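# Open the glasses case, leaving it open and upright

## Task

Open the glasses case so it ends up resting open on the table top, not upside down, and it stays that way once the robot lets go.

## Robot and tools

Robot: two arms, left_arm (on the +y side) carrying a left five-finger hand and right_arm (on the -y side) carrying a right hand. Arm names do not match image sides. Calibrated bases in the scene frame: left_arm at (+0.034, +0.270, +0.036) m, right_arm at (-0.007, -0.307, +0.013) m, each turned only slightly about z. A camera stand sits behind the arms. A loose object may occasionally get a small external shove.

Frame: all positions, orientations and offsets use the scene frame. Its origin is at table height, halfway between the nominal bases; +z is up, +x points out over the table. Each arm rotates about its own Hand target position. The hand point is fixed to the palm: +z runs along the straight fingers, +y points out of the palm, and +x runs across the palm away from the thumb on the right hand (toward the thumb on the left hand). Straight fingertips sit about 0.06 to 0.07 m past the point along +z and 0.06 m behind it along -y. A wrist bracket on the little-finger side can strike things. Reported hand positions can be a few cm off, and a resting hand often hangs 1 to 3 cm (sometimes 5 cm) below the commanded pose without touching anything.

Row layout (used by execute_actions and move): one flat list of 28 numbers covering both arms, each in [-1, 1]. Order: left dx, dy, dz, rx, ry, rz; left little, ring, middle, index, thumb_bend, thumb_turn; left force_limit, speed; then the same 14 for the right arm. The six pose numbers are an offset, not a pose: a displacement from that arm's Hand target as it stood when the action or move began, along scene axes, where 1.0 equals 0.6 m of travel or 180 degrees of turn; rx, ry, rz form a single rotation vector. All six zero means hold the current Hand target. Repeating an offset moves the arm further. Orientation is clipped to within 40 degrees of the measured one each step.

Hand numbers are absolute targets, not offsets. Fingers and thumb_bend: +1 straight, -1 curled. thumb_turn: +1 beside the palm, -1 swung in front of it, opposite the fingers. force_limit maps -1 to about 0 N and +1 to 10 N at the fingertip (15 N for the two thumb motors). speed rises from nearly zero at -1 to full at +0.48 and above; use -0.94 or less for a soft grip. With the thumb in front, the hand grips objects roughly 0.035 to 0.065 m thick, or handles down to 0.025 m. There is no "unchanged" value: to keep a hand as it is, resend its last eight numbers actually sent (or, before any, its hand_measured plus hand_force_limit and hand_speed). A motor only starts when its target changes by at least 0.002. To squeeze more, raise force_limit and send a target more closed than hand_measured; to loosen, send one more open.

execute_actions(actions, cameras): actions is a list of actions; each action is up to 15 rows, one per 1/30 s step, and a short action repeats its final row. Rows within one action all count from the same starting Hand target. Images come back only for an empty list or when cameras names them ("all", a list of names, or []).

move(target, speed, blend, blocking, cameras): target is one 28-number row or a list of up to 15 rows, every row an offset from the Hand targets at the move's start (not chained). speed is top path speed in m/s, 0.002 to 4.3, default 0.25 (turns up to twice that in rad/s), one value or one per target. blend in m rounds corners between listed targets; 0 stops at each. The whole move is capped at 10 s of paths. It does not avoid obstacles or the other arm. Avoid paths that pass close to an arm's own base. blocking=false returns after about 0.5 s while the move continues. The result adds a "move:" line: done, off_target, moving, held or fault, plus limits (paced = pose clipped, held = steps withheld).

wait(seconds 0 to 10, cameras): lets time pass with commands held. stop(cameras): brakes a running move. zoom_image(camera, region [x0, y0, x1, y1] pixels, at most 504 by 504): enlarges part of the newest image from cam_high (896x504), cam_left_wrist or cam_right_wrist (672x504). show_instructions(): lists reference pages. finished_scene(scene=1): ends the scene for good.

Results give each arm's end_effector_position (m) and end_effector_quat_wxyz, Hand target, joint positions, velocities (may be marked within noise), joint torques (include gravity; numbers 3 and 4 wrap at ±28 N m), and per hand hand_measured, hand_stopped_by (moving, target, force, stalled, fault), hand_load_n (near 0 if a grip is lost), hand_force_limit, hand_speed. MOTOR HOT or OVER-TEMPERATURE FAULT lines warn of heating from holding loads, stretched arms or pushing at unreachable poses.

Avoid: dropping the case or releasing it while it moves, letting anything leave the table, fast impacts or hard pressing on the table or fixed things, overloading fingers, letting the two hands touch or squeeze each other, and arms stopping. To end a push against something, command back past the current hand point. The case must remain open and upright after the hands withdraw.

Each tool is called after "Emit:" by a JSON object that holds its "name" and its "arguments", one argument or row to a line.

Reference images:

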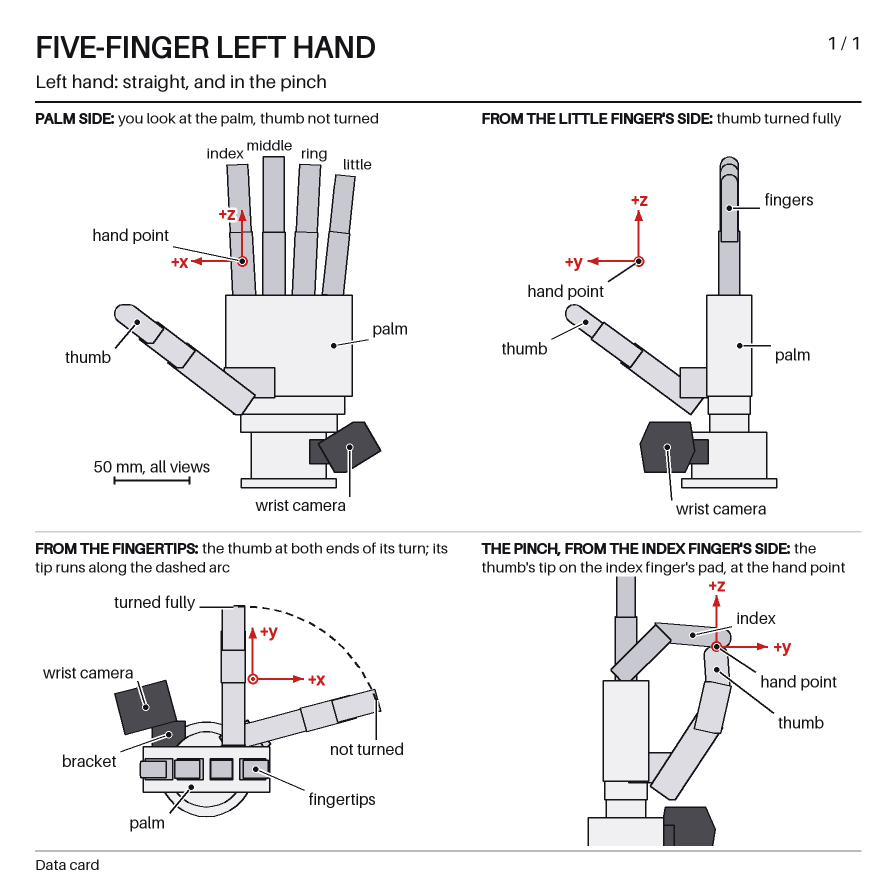

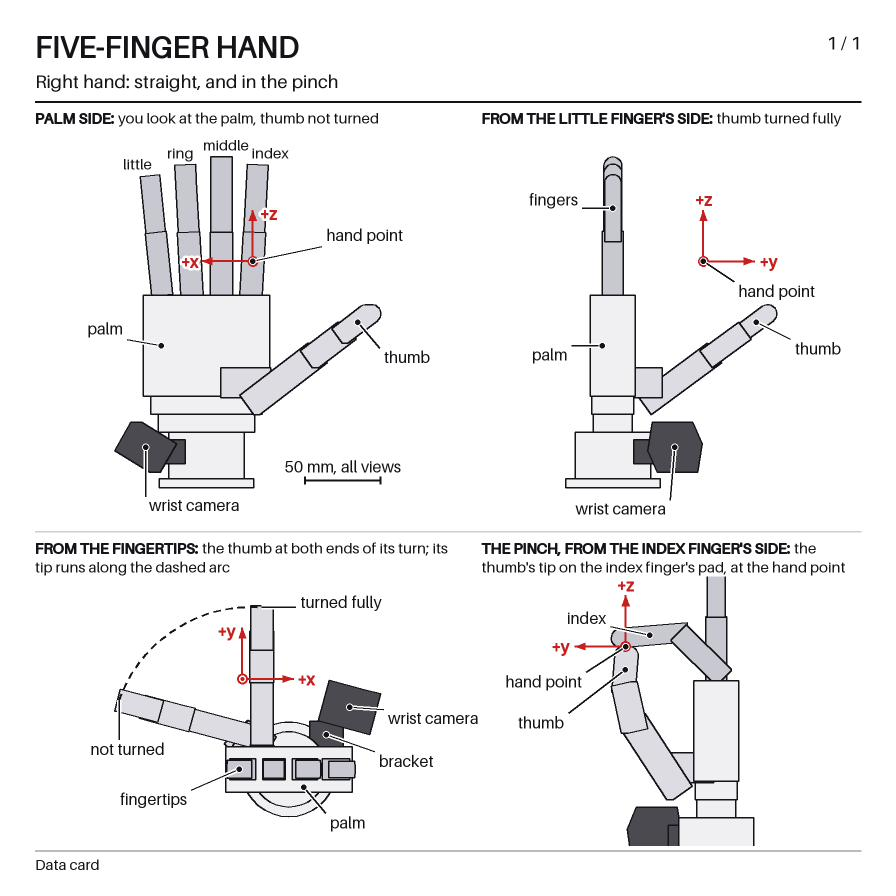

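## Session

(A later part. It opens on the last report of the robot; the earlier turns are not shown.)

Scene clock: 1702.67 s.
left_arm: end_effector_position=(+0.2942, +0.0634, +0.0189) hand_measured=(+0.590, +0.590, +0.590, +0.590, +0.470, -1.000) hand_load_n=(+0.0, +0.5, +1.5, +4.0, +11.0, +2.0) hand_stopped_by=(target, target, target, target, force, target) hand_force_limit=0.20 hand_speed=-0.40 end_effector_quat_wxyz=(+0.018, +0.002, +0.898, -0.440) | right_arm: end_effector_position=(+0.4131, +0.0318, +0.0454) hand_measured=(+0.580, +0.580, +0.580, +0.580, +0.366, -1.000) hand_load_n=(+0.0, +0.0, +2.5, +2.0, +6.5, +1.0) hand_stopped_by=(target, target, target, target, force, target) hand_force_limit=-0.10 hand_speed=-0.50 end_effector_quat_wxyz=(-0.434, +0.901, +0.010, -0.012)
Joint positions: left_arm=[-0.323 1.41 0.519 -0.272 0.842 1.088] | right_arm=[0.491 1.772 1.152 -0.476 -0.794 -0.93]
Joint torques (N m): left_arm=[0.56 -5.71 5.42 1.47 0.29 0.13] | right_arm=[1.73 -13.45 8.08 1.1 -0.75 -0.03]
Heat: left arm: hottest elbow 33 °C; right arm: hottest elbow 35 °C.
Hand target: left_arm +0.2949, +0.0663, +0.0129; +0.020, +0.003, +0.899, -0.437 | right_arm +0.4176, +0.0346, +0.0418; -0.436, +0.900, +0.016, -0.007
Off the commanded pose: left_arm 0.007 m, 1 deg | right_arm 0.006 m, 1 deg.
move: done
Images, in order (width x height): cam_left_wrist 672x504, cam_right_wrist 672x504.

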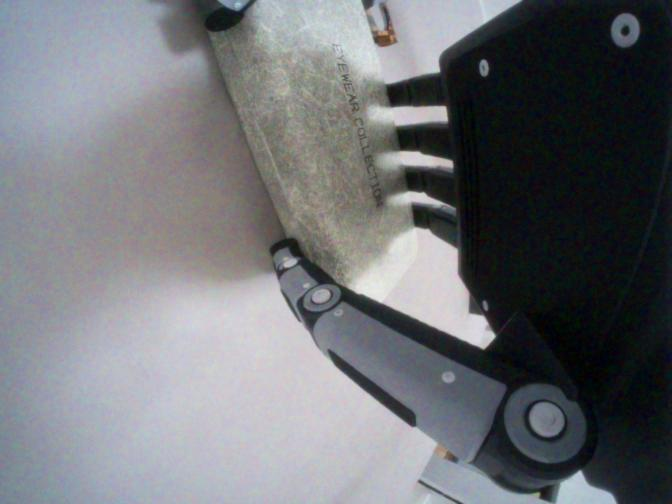

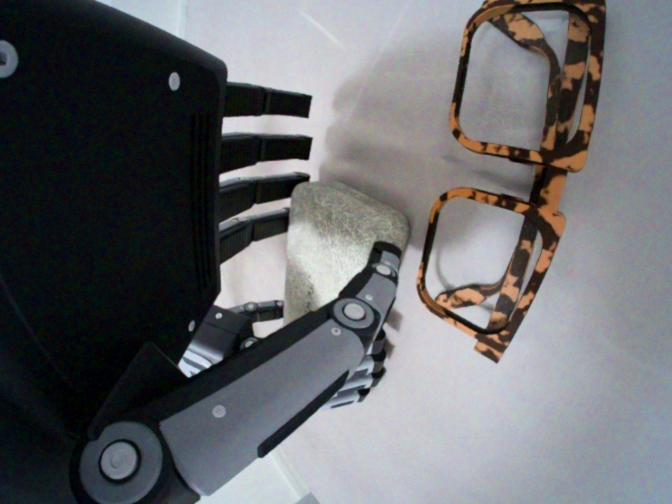

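Emit:
{"name": "move", "arguments": {
  "target": [0,0,0,0,0,0, 0.59,0.59,0.59,0.59,0.2,-1,0.2,-0.4, 0,-0.008,0.028,0.083,0.004,0, 0.58,0.58,0.58,0.58,0.1,-1,-0.1,-0.5],
  "speed": 0.05,
  "cameras": ["cam_right_wrist","cam_left_wrist"]
}}

Emit:
{"name": "zoom_image", "arguments": {
  "camera": "cam_right_wrist",
  "region": [200, 150, 500, 400]
}}

Scene clock: 1713.33 s.
left_arm: end_effector_position=(+0.2942, +0.0634, +0.0189) hand_measured=(+0.590, +0.590, +0.590, +0.590, +0.470, -1.000) hand_load_n=(+0.0, +1.0, +2.0, +3.5, +11.0, +1.0) hand_stopped_by=(target, target, target, target, force, target) hand_force_limit=0.20 hand_speed=-0.40 end_effector_quat_wxyz=(+0.018, +0.002, +0.898, -0.440) | right_arm: end_effector_position=(+0.4138, +0.0310, +0.0565) hand_measured=(+0.580, +0.580, +0.580, +0.580, +0.364, -1.000) hand_load_n=(-0.5, +0.0, +0.0, +0.0, +0.5, +0.0) hand_stopped_by=(target, target, target, target, force, target) hand_force_limit=-0.10 hand_speed=-0.50 end_effector_quat_wxyz=(-0.546, +0.838, +0.016, -0.016)
Joint positions: left_arm=[-0.323 1.41 0.519 -0.272 0.842 1.088] | right_arm=[0.417 1.772 1.051 -0.205 -1.04 -0.844]
Joint torques (N m): left_arm=[0.56 -5.71 5.42 1.47 0.29 0.13] | right_arm=[0.97 -14.15 7.1 1.4 -0.9 0.12]
Heat: left arm: hottest elbow 33 °C; right arm: hottest elbow 34 °C.
Hand target: left_arm +0.2949, +0.0663, +0.0129; +0.020, +0.003, +0.899, -0.437 | right_arm +0.4176, +0.0299, +0.0587; -0.549, +0.835, +0.014, -0.011
Off the commanded pose: left_arm 0.007 m, 1 deg | right_arm 0.005 m, 1 deg.
move: done
Images, in order (width x height): cam_left_wrist 672x504, cam_right_wrist 672x504.

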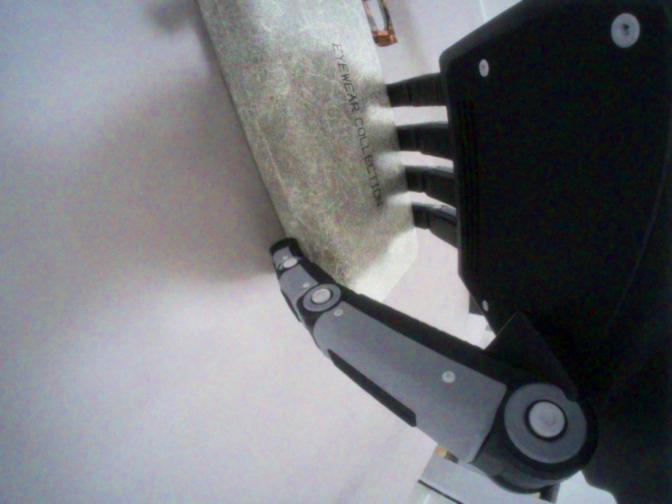

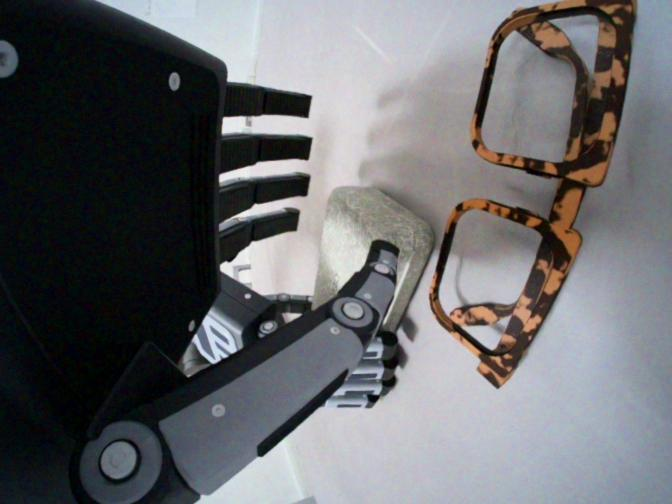

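Scaled by 1.680 from the camera's 672x504 image, which has a finer 960x720 frame.

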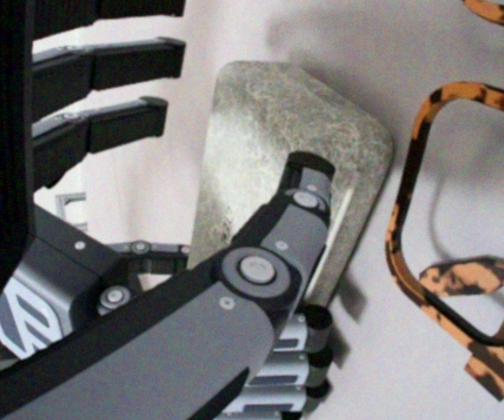

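Emit:
{"name": "move", "arguments": {
  "target": [
    [0,0,0,0,0,0, 0.59,0.59,0.59,0.59,0.2,-1,0.2,-0.4, 0,0,0,0,0,0, 0.65,0.65,0.65,0.65,1,-1,-0.1,0.0],
    [0,0,0,0,0,0, 0.59,0.59,0.59,0.59,0.2,-1,0.2,-0.4, -0.002,0.014,-0.034,-0.083,-0.004,0, 0.65,0.65,0.65,0.65,1,-1,-0.1,0.0]
  ],
  "speed": 0.08,
  "cameras": ["cam_right_wrist"]
}}

Emit:
{"name": "zoom_image", "arguments": {
  "camera": "cam_right_wrist",
  "region": [200, 150, 500, 400]
}}

Scene clock: 1724.63 s.
left_arm: end_effector_position=(+0.2942, +0.0634, +0.0189) hand_measured=(+0.590, +0.590, +0.590, +0.590, +0.470, -1.000) hand_load_n=(+0.0, +1.5, +1.5, +3.0, +11.5, +1.0) hand_stopped_by=(target, target, target, target, force, target) hand_force_limit=0.20 hand_speed=-0.40 end_effector_quat_wxyz=(+0.018, +0.002, +0.898, -0.440) | right_arm: end_effector_position=(+0.4126, +0.0340, +0.0448) hand_measured=(+0.650, +0.650, +0.650, +0.650, +1.000, -1.000) hand_load_n=(+0.0, +0.0, +0.0, +0.0, -0.5, -1.0) hand_stopped_by=(target, target, target, target, target, target) hand_force_limit=-0.10 hand_speed=0.00 end_effector_quat_wxyz=(-0.442, +0.897, +0.014, -0.002)
Joint positions: left_arm=[-0.323 1.41 0.519 -0.272 0.842 1.088] | right_arm=[0.493 1.763 1.128 -0.428 -0.8 -0.922]
Joint torques (N m): left_arm=[0.62 -5.66 5.42 1.46 0.3 0.13] | right_arm=[1.79 -12.22 9.77 0.06 -0.31 -0.01]
Heat: left arm: hottest elbow 33 °C; right arm: hottest elbow 34 °C.
Hand target: left_arm +0.2949, +0.0663, +0.0129; +0.020, +0.003, +0.899, -0.437 | right_arm +0.4164, +0.0382, +0.0381; -0.436, +0.900, +0.015, -0.007
Off the commanded pose: left_arm 0.007 m, 1 deg | right_arm 0.009 m, 1 deg.
move: done
Images, in order (width x height): cam_right_wrist 672x504.

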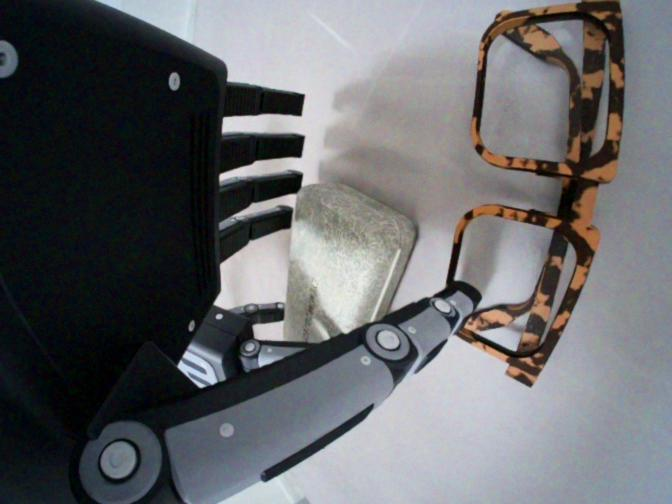

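Scaled by 1.680 from the camera's 672x504 image, which has a finer 960x720 frame.

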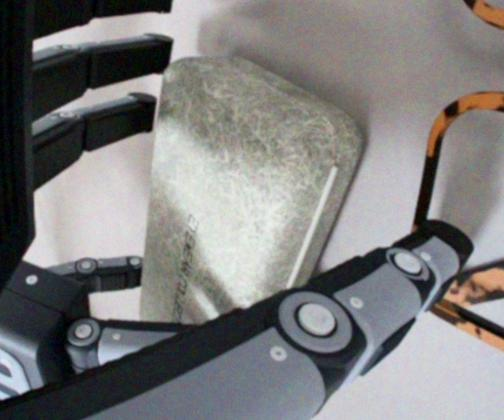

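Emit:
{"name": "move", "arguments": {
  "target": [
    [0,0,0,0,0,0, 0.59,0.59,0.59,0.59,0.2,-1,0.2,-0.4, -0.012,0.002,0.006,0,0,0, 0.57,0.57,0.57,0.57,1,-1,0.6,-0.2],
    [0,0,0,0,0,0, 0.59,0.59,0.59,0.59,0.2,-1,0.2,-0.4, -0.012,0.002,0.006,0,0,0, 0.57,0.57,0.57,0.57,0.1,-1,0.6,-0.5]
  ],
  "speed": 0.08,
  "cameras": ["cam_right_wrist"]
}}

Emit:
{"name": "zoom_image", "arguments": {
  "camera": "cam_right_wrist",
  "region": [200, 150, 500, 400]
}}

Scene clock: 1735.47 s.
left_arm: end_effector_position=(+0.2942, +0.0635, +0.0190) hand_measured=(+0.590, +0.590, +0.590, +0.590, +0.470, -1.000) hand_load_n=(+0.0, +0.0, +2.0, +4.0, +11.5, +2.5) hand_stopped_by=(target, target, target, target, force, target) hand_force_limit=0.20 hand_speed=-0.40 end_effector_quat_wxyz=(+0.017, +0.001, +0.898, -0.441) | right_arm: end_effector_position=(+0.4104, +0.0343, +0.0428) hand_measured=(+0.570, +0.570, +0.570, +0.570, +0.374, -1.000) hand_load_n=(+0.0, +0.0, +5.5, +4.5, +14.5, -0.5) hand_stopped_by=(target, target, target, target, force, target) hand_force_limit=0.60 hand_speed=-0.50 end_effector_quat_wxyz=(-0.435, +0.900, +0.013, -0.003)
Joint positions: left_arm=[-0.322 1.41 0.519 -0.272 0.842 1.086] | right_arm=[0.499 1.763 1.128 -0.435 -0.784 -0.92]
Joint torques (N m): left_arm=[0.56 -5.71 5.42 1.46 0.3 0.15] | right_arm=[2.08 -13.57 8.28 0.51 -0.81 0.08]
Heat: left arm: hottest elbow 33 °C; right arm: hottest elbow 34 °C.
Hand target: left_arm +0.2949, +0.0662, +0.0129; +0.020, +0.003, +0.899, -0.437 | right_arm +0.4092, +0.0395, +0.0417; -0.436, +0.900, +0.016, -0.007
Off the commanded pose: left_arm 0.007 m, 1 deg | right_arm 0.005 m, 1 deg.
move: done
Images, in order (width x height): cam_right_wrist 672x504.

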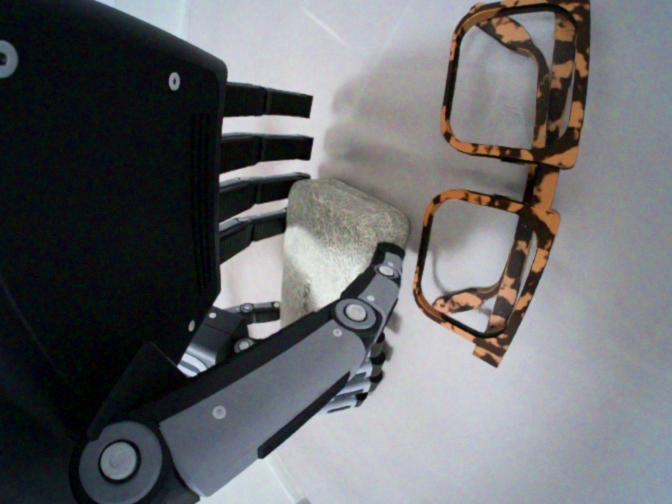

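Scaled by 1.680 from the camera's 672x504 image, which has a finer 960x720 frame.

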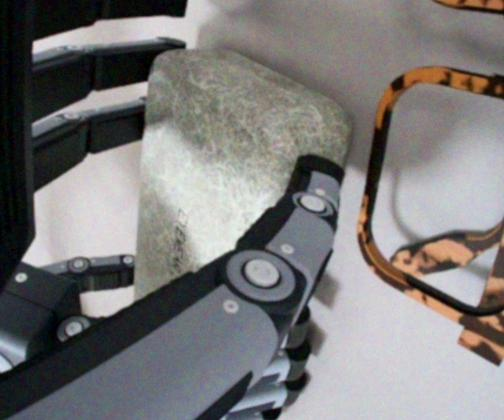

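Emit:
{"name": "move", "arguments": {
  "target": [
    [0,0,0,0,0,0, 0.59,0.59,0.59,0.59,0.2,-1,0.2,-0.4, 0,0,0,0,0,0, 0.65,0.65,0.65,0.65,0.8,-1,0.6,0.0],
    [0,0,0,0,0,0, 0.59,0.59,0.59,0.59,0.2,-1,0.2,-0.4, 0,0.0,0.018,0,0,0, 0.65,0.65,0.65,0.65,0.8,-1,0.6,0.0]
  ],
  "speed": 0.08,
  "cameras": []
}}

Scene clock: 1743.03 s.
left_arm: end_effector_position=(+0.2943, +0.0636, +0.0190) hand_measured=(+0.590, +0.590, +0.590, +0.590, +0.470, -1.000) hand_load_n=(-0.5, +1.0, +1.5, +3.5, +11.0, +0.5) hand_stopped_by=(target, target, target, target, force, target) hand_force_limit=0.20 hand_speed=-0.40 end_effector_quat_wxyz=(+0.017, +0.000, +0.898, -0.441) | right_arm: end_effector_position=(+0.4050, +0.0331, +0.0419) hand_measured=(+0.650, +0.650, +0.650, +0.650, +0.800, -1.000) hand_load_n=(-0.5, +0.0, +0.0, +0.0, -0.5, +0.0) hand_stopped_by=(target, target, target, target, target, target) hand_force_limit=0.60 hand_speed=0.00 end_effector_quat_wxyz=(-0.432, +0.902, +0.010, -0.012)
Joint positions: left_arm=[-0.322 1.41 0.519 -0.272 0.842 1.085] | right_arm=[0.501 1.763 1.128 -0.457 -0.787 -0.92]
Joint torques (N m): left_arm=[0.5 -5.66 5.42 1.47 0.31 0.16] | right_arm=[1.85 -14.92 9.13 0.34 -0.71 0.09]
Heat: left arm: hottest elbow 33 °C; right arm: hottest elbow 34 °C.
Hand target: left_arm +0.2949, +0.0662, +0.0129; +0.020, +0.003, +0.899, -0.437 | right_arm +0.4092, +0.0395, +0.0525; -0.436, +0.900, +0.016, -0.007
Off the commanded pose: left_arm 0.007 m, 1 deg | right_arm 0.013 m, 1 deg.
move: off_target (right_arm)
No camera images: "cameras" was empty.

Emit:
{"name": "move", "arguments": {
  "target": [0,0,0,0,0,0, 0.59,0.59,0.59,0.59,0.2,-1,0.2,-0.4, 0.008,0.0,0.016,0,0,0, 0.65,0.65,0.65,0.65,0.8,-1,0.6,0.0],
  "speed": 0.08,
  "cameras": []
}}

Scene clock: 1748.13 s.
left_arm: end_effector_position=(+0.2943, +0.0636, +0.0190) hand_measured=(+0.590, +0.590, +0.590, +0.590, +0.470, -1.000) hand_load_n=(+0.0, +1.5, +1.5, +3.5, +11.0, +0.5) hand_stopped_by=(target, target, target, target, force, target) hand_force_limit=0.20 hand_speed=-0.40 end_effector_quat_wxyz=(+0.017, +0.000, +0.898, -0.441) | right_arm: end_effector_position=(+0.3984, +0.0299, +0.0404) hand_measured=(+0.650, +0.650, +0.650, +0.650, +0.800, -1.000) hand_load_n=(+0.0, +0.0, +0.0, +0.0, +0.0, +0.0) hand_stopped_by=(target, target, target, target, target, target) hand_force_limit=0.60 hand_speed=0.00 end_effector_quat_wxyz=(-0.426, +0.904, +0.004, -0.025)
Joint positions: left_arm=[-0.322 1.41 0.519 -0.272 0.842 1.085] | right_arm=[0.501 1.763 1.128 -0.488 -0.788 -0.92]
Joint torques (N m): left_arm=[0.5 -5.71 5.44 1.44 0.3 0.15] | right_arm=[1.61 -15.62 11.12 0.06 -0.79 0]
Heat: left arm: hottest elbow 33 °C; right arm: hottest elbow 34 °C.
Hand target: left_arm +0.2949, +0.0662, +0.0129; +0.020, +0.003, +0.899, -0.437 | right_arm +0.4140, +0.0395, +0.0621; -0.436, +0.900, +0.016, -0.007
Off the commanded pose: left_arm 0.007 m, 1 deg | right_arm 0.028 m, 3 deg.
move: off_target (right_arm)
No camera images: "cameras" was empty.

Emit:
{"name": "move", "arguments": {
  "target": [
    [0,0,0,0,0,0, 0.59,0.59,0.59,0.59,0.2,-1,0.2,-0.4, 0.0,0.0,0.04,0,0,0, 0.7,0.7,0.7,0.7,1,-1,0.6,0.0],
    [0,0,0,0,0,0, 0.59,0.59,0.59,0.59,0.2,-1,0.2,-0.4, -0.01,-0.003,-0.027,0,0,0, 0.7,0.7,0.7,0.7,1,-1,0.6,0.0]
  ],
  "speed": 0.08,
  "cameras": ["cam_right_wrist"]
}}

Emit:
{"name": "zoom_image", "arguments": {
  "camera": "cam_right_wrist",
  "region": [200, 150, 500, 400]
}}

Scene clock: 1756.17 s.
left_arm: end_effector_position=(+0.2943, +0.0636, +0.0190) hand_measured=(+0.590, +0.590, +0.590, +0.590, +0.470, -1.000) hand_load_n=(+0.0, +1.5, +1.5, +3.0, +11.0, +0.5) hand_stopped_by=(target, target, target, target, force, target) hand_force_limit=0.20 hand_speed=-0.40 end_effector_quat_wxyz=(+0.017, +0.000, +0.898, -0.441) | right_arm: end_effector_position=(+0.4065, +0.0341, +0.0497) hand_measured=(+0.700, +0.700, +0.700, +0.700, +1.000, -1.000) hand_load_n=(+0.0, +0.0, +0.0, +0.0, +0.0, +0.0) hand_stopped_by=(target, target, target, target, target, target) hand_force_limit=0.60 hand_speed=0.00 end_effector_quat_wxyz=(-0.434, +0.901, +0.012, -0.009)
Joint positions: left_arm=[-0.322 1.41 0.519 -0.272 0.842 1.085] | right_arm=[0.501 1.751 1.134 -0.465 -0.788 -0.92]
Joint torques (N m): left_arm=[0.5 -5.71 5.44 1.46 0.31 0.16] | right_arm=[1.73 -13.63 7.73 1.11 -0.71 0.03]
Heat: left arm: hottest elbow 33 °C; right arm: hottest elbow 34 °C.
Hand target: left_arm +0.2949, +0.0662, +0.0129; +0.020, +0.003, +0.899, -0.437 | right_arm +0.4079, +0.0377, +0.0459; -0.436, +0.900, +0.016, -0.008
Off the commanded pose: left_arm 0.007 m, 1 deg | right_arm 0.005 m, 1 deg.
move: done
Images, in order (width x height): cam_right_wrist 672x504.

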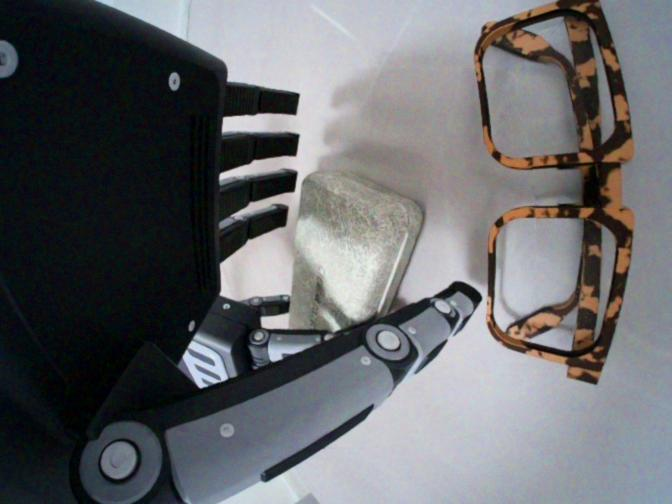

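Scaled by 1.680 from the camera's 672x504 image, which has a finer 960x720 frame.

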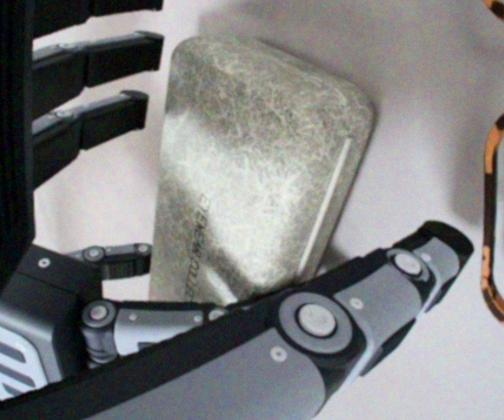

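Emit:
{"name": "move", "arguments": {
  "target": [
    [0,0,0,0,0,0, 0.59,0.59,0.59,0.59,0.2,-1,0.2,-0.4, 0.0,0.0,-0.005,0,0,0, 0.57,0.57,0.57,0.57,1,-1,0.6,-0.2],
    [0,0,0,0,0,0, 0.59,0.59,0.59,0.59,0.2,-1,0.2,-0.4, 0.0,0.0,-0.005,0,0,0, 0.57,0.57,0.57,0.57,0.1,-1,0.6,-0.5]
  ],
  "speed": 0.08,
  "cameras": ["cam_right_wrist"]
}}

Emit:
{"name": "zoom_image", "arguments": {
  "camera": "cam_right_wrist",
  "region": [200, 150, 500, 400]
}}

Scene clock: 1764.77 s.
left_arm: end_effector_position=(+0.2943, +0.0637, +0.0190) hand_measured=(+0.590, +0.590, +0.590, +0.590, +0.470, -1.000) hand_load_n=(+0.0, +0.0, +3.0, +4.0, +11.5, +3.5) hand_stopped_by=(target, target, target, target, force, target) hand_force_limit=0.20 hand_speed=-0.40 end_effector_quat_wxyz=(+0.017, +0.000, +0.898, -0.440) | right_arm: end_effector_position=(+0.4080, +0.0330, +0.0488) hand_measured=(+0.570, +0.570, +0.570, +0.570, +0.278, -1.000) hand_load_n=(+0.0, +0.0, +6.5, +3.5, +12.0, +0.5) hand_stopped_by=(target, target, target, target, force, target) hand_force_limit=0.60 hand_speed=-0.50 end_effector_quat_wxyz=(-0.434, +0.901, +0.011, -0.006)
Joint positions: left_arm=[-0.321 1.41 0.519 -0.272 0.842 1.084] | right_arm=[0.499 1.751 1.131 -0.457 -0.785 -0.92]
Joint torques (N m): left_arm=[0.44 -5.71 5.42 1.47 0.32 0.17] | right_arm=[2.49 -13.22 7.82 1.16 -0.82 0.04]
Heat: left arm: hottest elbow 33 °C; right arm: hottest elbow 34 °C.
Hand target: left_arm +0.2949, +0.0662, +0.0129; +0.020, +0.003, +0.899, -0.437 | right_arm +0.4081, +0.0377, +0.0430; -0.436, +0.900, +0.016, -0.007
Off the commanded pose: left_arm 0.007 m, 1 deg | right_arm 0.008 m, 1 deg.
move: done
Images, in order (width x height): cam_right_wrist 672x504.

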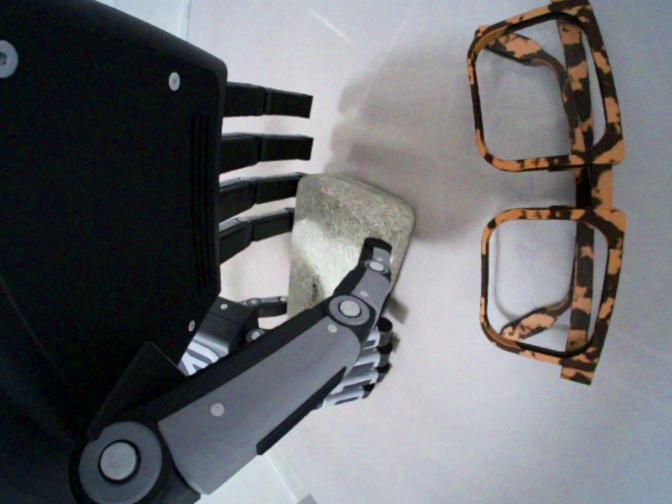

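Scaled by 1.680 from the camera's 672x504 image, which has a finer 960x720 frame.

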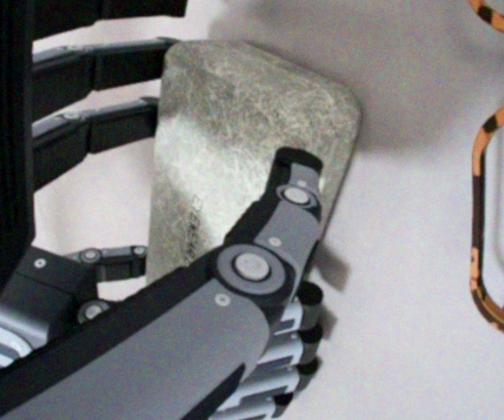

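Emit:
{"name": "move", "arguments": {
  "target": [
    [0,0,0,0,0,0, 0.59,0.59,0.59,0.59,0.2,-1,0.2,-0.4, 0.0,0.0,0.0,0,0,0, 0.7,0.7,0.7,0.7,1,-1,0.6,0.0],
    [0,0,0,0,0,0, 0.59,0.59,0.59,0.59,0.2,-1,0.2,-0.4, 0.02,0.0,0.07,0.055,0.003,0, 0.7,0.7,0.7,0.7,1,-1,0.6,0.0],
    [0,0,0,0,0,0, 0.59,0.59,0.59,0.59,0.2,-1,0.2,-0.4, 0.0,-0.004,-0.01,0.055,0.003,0, 0.7,0.7,0.7,0.7,1,-1,0.6,0.0]
  ],
  "speed": 0.08,
  "cameras": ["cam_right_wrist"]
}}

Emit:
{"name": "zoom_image", "arguments": {
  "camera": "cam_right_wrist",
  "region": [200, 150, 500, 400]
}}

Scene clock: 1782.73 s.
left_arm: end_effector_position=(+0.2944, +0.0638, +0.0190) hand_measured=(+0.590, +0.590, +0.590, +0.590, +0.470, -1.000) hand_load_n=(+0.0, +1.0, +2.0, +4.0, +11.0, +0.0) hand_stopped_by=(target, target, target, target, force, target) hand_force_limit=0.20 hand_speed=-0.40 end_effector_quat_wxyz=(+0.017, -0.001, +0.898, -0.440) | right_arm: end_effector_position=(+0.4054, +0.0348, +0.0407) hand_measured=(+0.700, +0.700, +0.700, +0.700, +1.000, -1.000) hand_load_n=(+0.0, +0.0, +0.0, +0.0, +0.0, +0.0) hand_stopped_by=(target, target, target, target, target, target) hand_force_limit=0.60 hand_speed=0.00 end_effector_quat_wxyz=(-0.511, +0.859, +0.017, -0.011)
Joint positions: left_arm=[-0.321 1.41 0.519 -0.272 0.842 1.084] | right_arm=[0.453 1.773 1.047 -0.245 -0.954 -0.872]
Joint torques (N m): left_arm=[0.44 -5.66 5.42 1.47 0.31 0.17] | right_arm=[1.49 -13.22 7.25 1.18 -0.7 0.18]
Heat: left arm: hottest elbow 32 °C; right arm: hottest elbow 34 °C.
Hand target: left_arm +0.2949, +0.0663, +0.0129; +0.021, +0.003, +0.899, -0.437 | right_arm +0.4080, +0.0352, +0.0369; -0.512, +0.859, +0.014, -0.010
Off the commanded pose: left_arm 0.007 m, 1 deg | right_arm 0.005 m, 0 deg.
move: done
Images, in order (width x height): cam_right_wrist 672x504.

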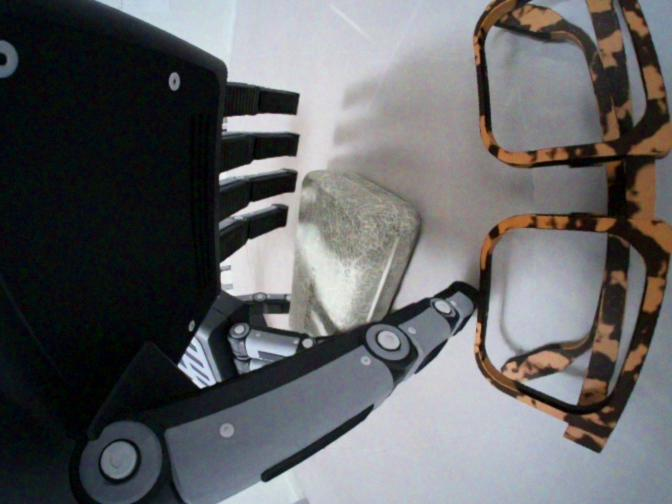

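Scaled by 1.680 from the camera's 672x504 image, which has a finer 960x720 frame.

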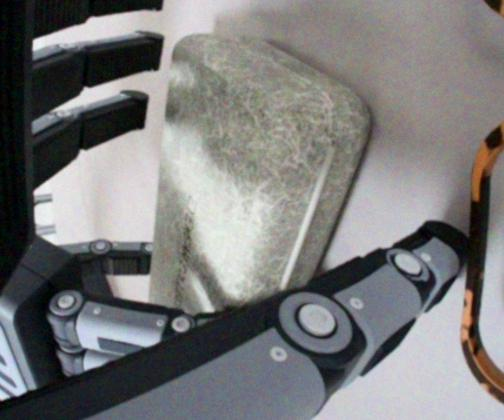

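Emit:
{"name": "move", "arguments": {
  "target": [
    [0,0,0,0,0,0, 0.59,0.59,0.59,0.59,0.2,-1,0.2,-0.4, 0.0,0.0,0.0,0,0,0, 0.57,0.57,0.57,0.57,1,-1,0.6,-0.2],
    [0,0,0,0,0,0, 0.59,0.59,0.59,0.59,0.2,-1,0.2,-0.4, 0.0,0.0,0.0,0,0,0, 0.57,0.57,0.57,0.57,0.1,-1,0.6,-0.5]
  ],
  "speed": 0.08,
  "cameras": ["cam_right_wrist"]
}}

Emit:
{"name": "zoom_image", "arguments": {
  "camera": "cam_right_wrist",
  "region": [200, 150, 500, 400]
}}

Scene clock: 1790.23 s.
left_arm: end_effector_position=(+0.2943, +0.0638, +0.0190) hand_measured=(+0.590, +0.590, +0.590, +0.590, +0.470, -1.000) hand_load_n=(-0.5, +0.0, +1.5, +4.5, +11.5, +1.5) hand_stopped_by=(target, target, target, target, force, target) hand_force_limit=0.20 hand_speed=-0.40 end_effector_quat_wxyz=(+0.017, -0.001, +0.898, -0.441) | right_arm: end_effector_position=(+0.4053, +0.0324, +0.0386) hand_measured=(+0.570, +0.570, +0.570, +0.570, +0.372, -1.000) hand_load_n=(+0.0, +0.0, +6.0, +3.0, +12.5, +1.0) hand_stopped_by=(target, target, target, target, force, target) hand_force_limit=0.60 hand_speed=-0.50 end_effector_quat_wxyz=(-0.509, +0.860, +0.014, -0.011)
Joint positions: left_arm=[-0.321 1.41 0.519 -0.272 0.842 1.084] | right_arm=[0.45 1.774 1.044 -0.245 -0.951 -0.872]
Joint torques (N m): left_arm=[0.44 -5.71 5.44 1.46 0.3 0.18] | right_arm=[1.55 -13.22 7.49 1.21 -0.85 0.16]
Heat: left arm: hottest elbow 32 °C; right arm: hottest elbow 34 °C.
Hand target: left_arm +0.2949, +0.0662, +0.0129; +0.020, +0.003, +0.899, -0.437 | right_arm +0.4079, +0.0353, +0.0368; -0.512, +0.859, +0.014, -0.010
Off the commanded pose: left_arm 0.007 m, 1 deg | right_arm 0.004 m, 0 deg.
move: done
Images, in order (width x height): cam_right_wrist 672x504.

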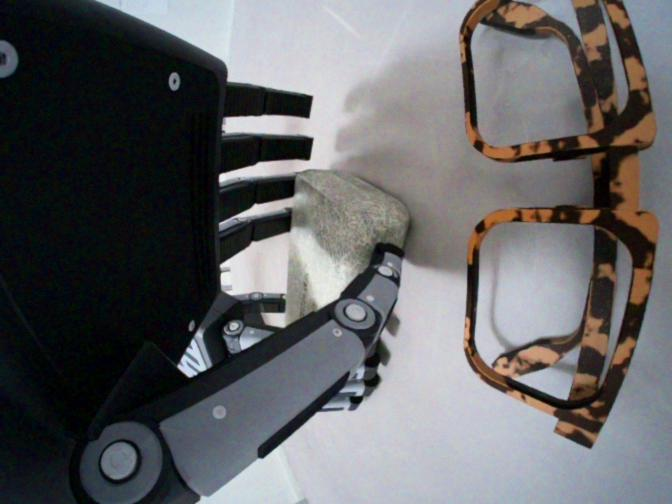

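Scaled by 1.680 from the camera's 672x504 image, which has a finer 960x720 frame.

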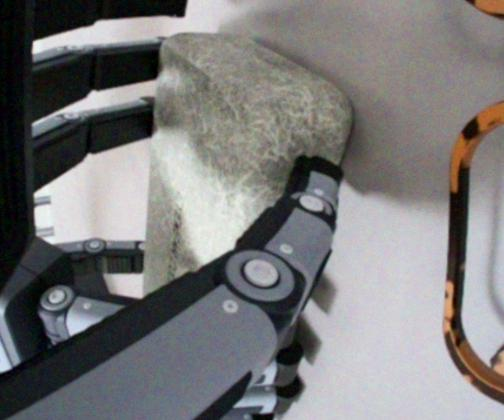

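Emit:
{"name": "move", "arguments": {
  "target": [0,0,0,0,0,0, 0.59,0.59,0.59,0.59,0.2,-1,0.2,-0.4, 0.0,-0.003,0.011,0.083,0.004,0, 0.57,0.57,0.57,0.57,0.1,-1,0.6,-0.5],
  "speed": 0.05,
  "cameras": ["cam_right_wrist"]
}}

Emit:
{"name": "zoom_image", "arguments": {
  "camera": "cam_right_wrist",
  "region": [200, 150, 500, 400]
}}

Scene clock: 1800.13 s.
left_arm: end_effector_position=(+0.2945, +0.0642, +0.0190) hand_measured=(+0.590, +0.590, +0.590, +0.590, +0.470, -1.000) hand_load_n=(+0.0, +0.0, +1.0, +5.0, +11.0, +3.0) hand_stopped_by=(target, target, target, target, force, target) hand_force_limit=0.20 hand_speed=-0.40 end_effector_quat_wxyz=(+0.017, -0.003, +0.898, -0.440) | right_arm: end_effector_position=(+0.4053, +0.0293, +0.0415) hand_measured=(+0.570, +0.570, +0.570, +0.570, +0.370, -1.000) hand_load_n=(+0.0, +0.0, +0.0, +0.0, +3.0, +0.5) hand_stopped_by=(target, target, target, target, force, target) hand_force_limit=0.60 hand_speed=-0.50 end_effector_quat_wxyz=(-0.614, +0.789, +0.007, -0.015)
Joint positions: left_arm=[-0.32 1.41 0.519 -0.272 0.842 1.081] | right_arm=[0.381 1.827 0.928 0.216 -1.171 -0.626]
Joint torques (N m): left_arm=[0.32 -5.71 5.42 1.46 0.31 0.21] | right_arm=[1.73 -13.16 6.84 1.78 -1.04 0.16]
Heat: left arm: hottest elbow 32 °C; right arm: hottest elbow 34 °C.
Hand target: left_arm +0.2950, +0.0663, +0.0129; +0.021, +0.003, +0.899, -0.437 | right_arm +0.4079, +0.0335, +0.0435; -0.619, +0.785, +0.012, -0.014
Off the commanded pose: left_arm 0.006 m, 1 deg | right_arm 0.005 m, 1 deg.
move: done
Images, in order (width x height): cam_right_wrist 672x504.

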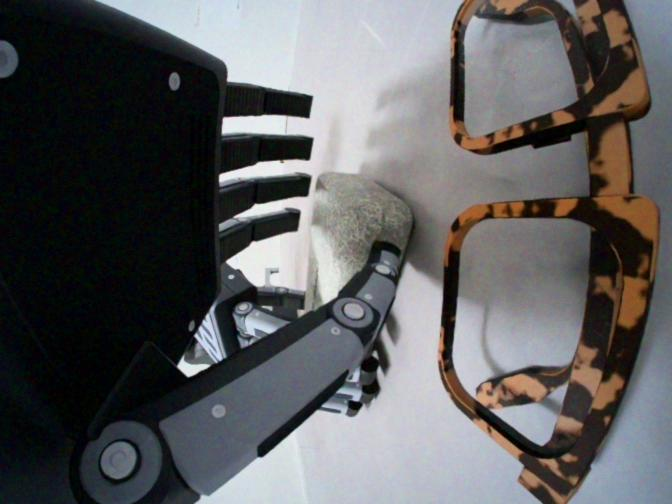

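Scaled by 1.680 from the camera's 672x504 image, which has a finer 960x720 frame.

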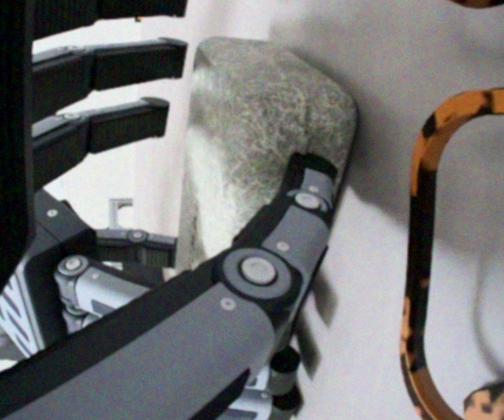

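Emit:
{"name": "wait", "arguments": {
  "seconds": 0,
  "cameras": ["cam_left_wrist","cam_right_wrist"]
}}

Emit:
{"name": "zoom_image", "arguments": {
  "camera": "cam_left_wrist",
  "region": [190, 0, 340, 130]
}}

Emit:
{"name": "zoom_image", "arguments": {
  "camera": "cam_left_wrist",
  "region": [220, 110, 340, 260]
}}

Emit:
{"name": "zoom_image", "arguments": {
  "camera": "cam_right_wrist",
  "region": [290, 150, 430, 300]
}}

Scene clock: 1812.83 s.
left_arm: end_effector_position=(+0.2945, +0.0642, +0.0190) hand_measured=(+0.590, +0.590, +0.590, +0.590, +0.470, -1.000) hand_load_n=(+0.0, +0.0, +1.0, +5.0, +11.0, +3.0) hand_stopped_by=(target, target, target, target, force, target) hand_force_limit=0.20 hand_speed=-0.40 end_effector_quat_wxyz=(+0.017, -0.003, +0.898, -0.440) | right_arm: end_effector_position=(+0.4054, +0.0292, +0.0415) hand_measured=(+0.570, +0.570, +0.570, +0.570, +0.370, -1.000) hand_load_n=(-0.5, +0.0, +0.0, -0.5, +3.0, +0.5) hand_stopped_by=(target, target, target, target, force, target) hand_force_limit=0.60 hand_speed=-0.50 end_effector_quat_wxyz=(-0.614, +0.789, +0.006, -0.015)
Joint positions: left_arm=[-0.32 1.41 0.519 -0.272 0.842 1.081] | right_arm=[0.381 1.827 0.928 0.216 -1.171 -0.626]
Joint torques (N m): left_arm=[0.32 -5.71 5.42 1.46 0.32 0.21] | right_arm=[1.85 -13.16 6.78 1.73 -1.01 0.18]
Heat: left arm: hottest elbow 32 °C; right arm: hottest elbow 33 °C.
Hand target: left_arm +0.2950, +0.0663, +0.0129; +0.021, +0.003, +0.899, -0.437 | right_arm +0.4081, +0.0333, +0.0435; -0.619, +0.785, +0.012, -0.014
Off the commanded pose: left_arm 0.006 m, 1 deg | right_arm 0.005 m, 1 deg.
Images, in order (width x height): cam_left_wrist 672x504, cam_right_wrist 672x504.

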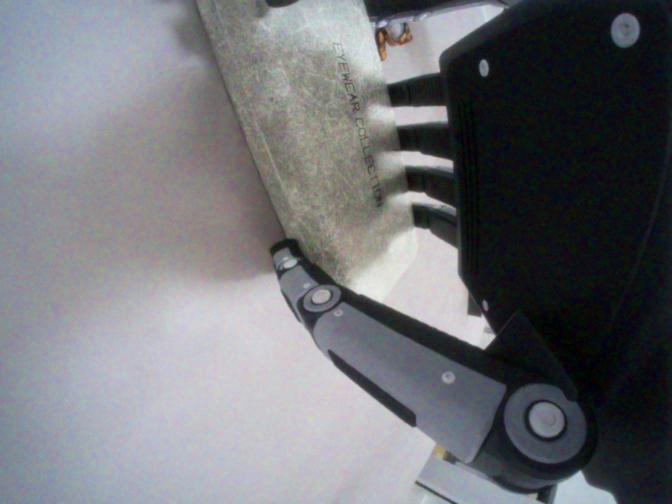

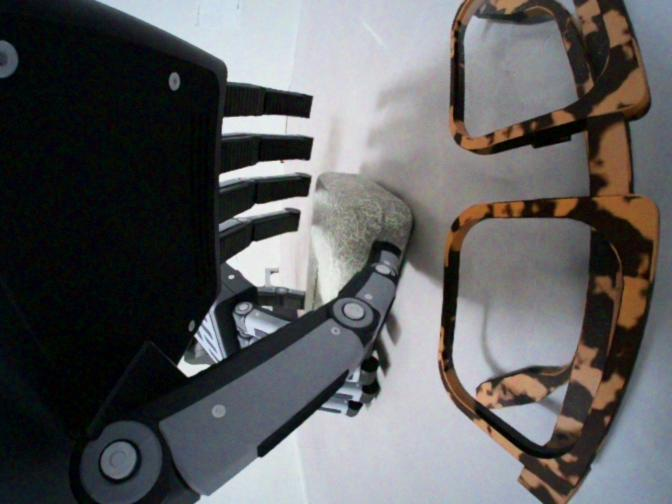

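Scaled by 3.360 from the camera's 672x504 image, which has a finer 960x720 frame.

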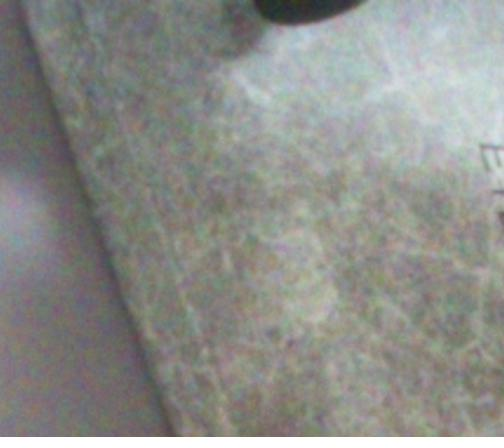

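Scaled by 3.360 from the camera's 672x504 image, which has a finer 960x720 frame.

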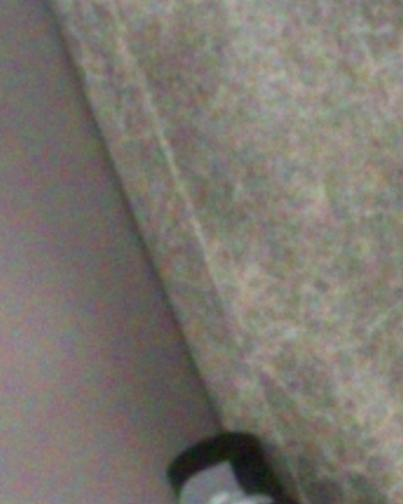

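Scaled by 3.360 from the camera's 672x504 image, which has a finer 960x720 frame.

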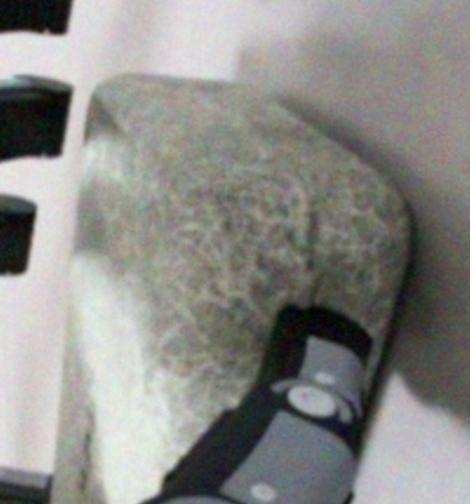

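Emit:
{"name": "move", "arguments": {
  "target": [
    [0,0,0,0,0,0, 0.59,0.59,0.59,0.59,0.2,-1,0.2,-0.4, 0.0,0.0,0.0,0,0,0, 0.7,0.7,0.7,0.7,1,-1,0.6,0.0],
    [0,0,0,0,0,0, 0.59,0.59,0.59,0.59,0.2,-1,0.2,-0.4, 0.0,0.01,0.08,-0.083,-0.004,0, 0.7,0.7,0.7,0.7,1,-1,0.6,0.0],
    [0,0,0,0,0,0, 0.59,0.59,0.59,0.59,0.7,-1,0.2,-0.2, 0.0,0.01,0.08,-0.083,-0.004,0, 0.7,0.7,0.7,0.7,1,-1,0.6,0.0],
    [0,-0.008,0.008,-0.033,0,0, 0.54,0.54,0.54,0.54,0.7,-1,0.2,-0.2, 0.0,0.01,0.08,-0.083,-0.004,0, 0.7,0.7,0.7,0.7,1,-1,0.6,0.0]
  ],
  "speed": 0.08,
  "cameras": ["cam_left_wrist","cam_right_wrist"]
}}

Emit:
{"name": "zoom_image", "arguments": {
  "camera": "cam_left_wrist",
  "region": [190, 60, 440, 310]
}}

Emit:
{"name": "zoom_image", "arguments": {
  "camera": "cam_right_wrist",
  "region": [240, 150, 490, 400]
}}

Scene clock: 1853.07 s.
left_arm: end_effector_position=(+0.2935, +0.0588, +0.0221) hand_measured=(+0.540, +0.540, +0.540, +0.540, +0.700, -1.000) hand_load_n=(+0.0, +0.0, +0.0, +0.0, +0.0, +0.5) hand_stopped_by=(target, target, target, target, target, target) hand_force_limit=0.20 hand_speed=-0.20 end_effector_quat_wxyz=(+0.017, +0.004, +0.875, -0.483) | right_arm: end_effector_position=(+0.3935, +0.0292, +0.0705) hand_measured=(+0.700, +0.700, +0.700, +0.700, +0.998, -1.000) hand_load_n=(-0.5, +0.0, +0.0, +0.0, +0.0, +0.0) hand_stopped_by=(target, target, target, target, target, target) hand_force_limit=0.60 hand_speed=0.00 end_effector_quat_wxyz=(-0.505, +0.863, -0.004, -0.030)
Joint positions: left_arm=[-0.288 1.428 0.496 -0.201 0.943 1.087] | right_arm=[0.451 1.707 1.057 -0.352 -0.953 -0.843]
Joint torques (N m): left_arm=[0.85 -5.83 5.19 1.62 0.57 0.08] | right_arm=[2.43 -15.03 11.22 0.38 -0.57 -0.03]
Heat: left arm: hottest elbow 32 °C; right arm: hottest elbow 33 °C.
Hand target: left_arm +0.2949, +0.0614, +0.0177; +0.021, +0.002, +0.875, -0.483 | right_arm +0.4081, +0.0394, +0.0916; -0.512, +0.859, +0.014, -0.010
Off the commanded pose: left_arm 0.005 m, 0 deg | right_arm 0.027 m, 3 deg.
move: off_target (right_arm)
Images, in order (width x height): cam_left_wrist 672x504, cam_right_wrist 672x504.

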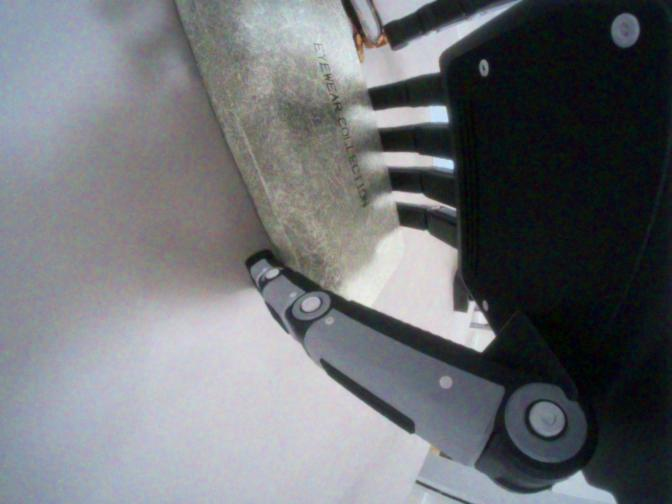

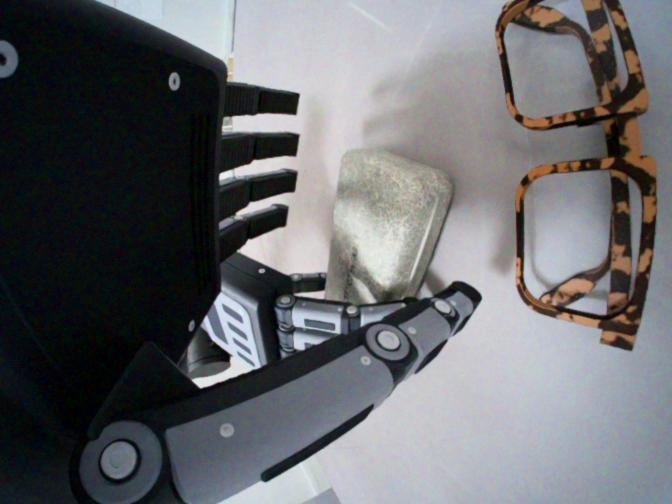

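Scaled by 2.016 from the camera's 672x504 image, which has a finer 960x720 frame.

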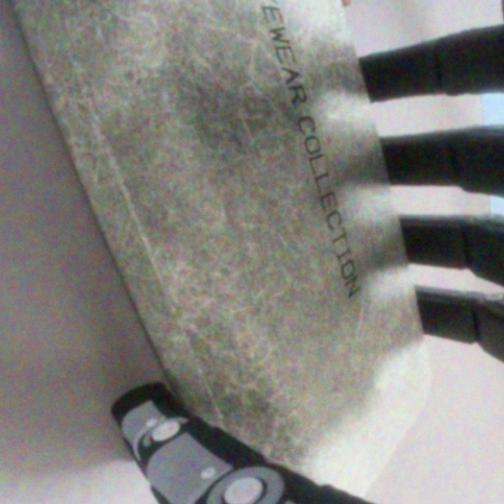

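Scaled by 2.016 from the camera's 672x504 image, which has a finer 960x720 frame.

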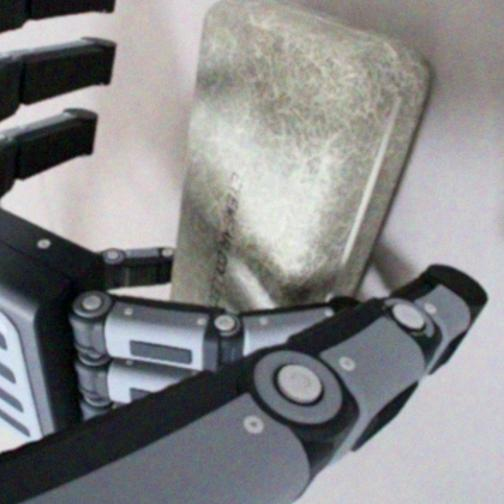

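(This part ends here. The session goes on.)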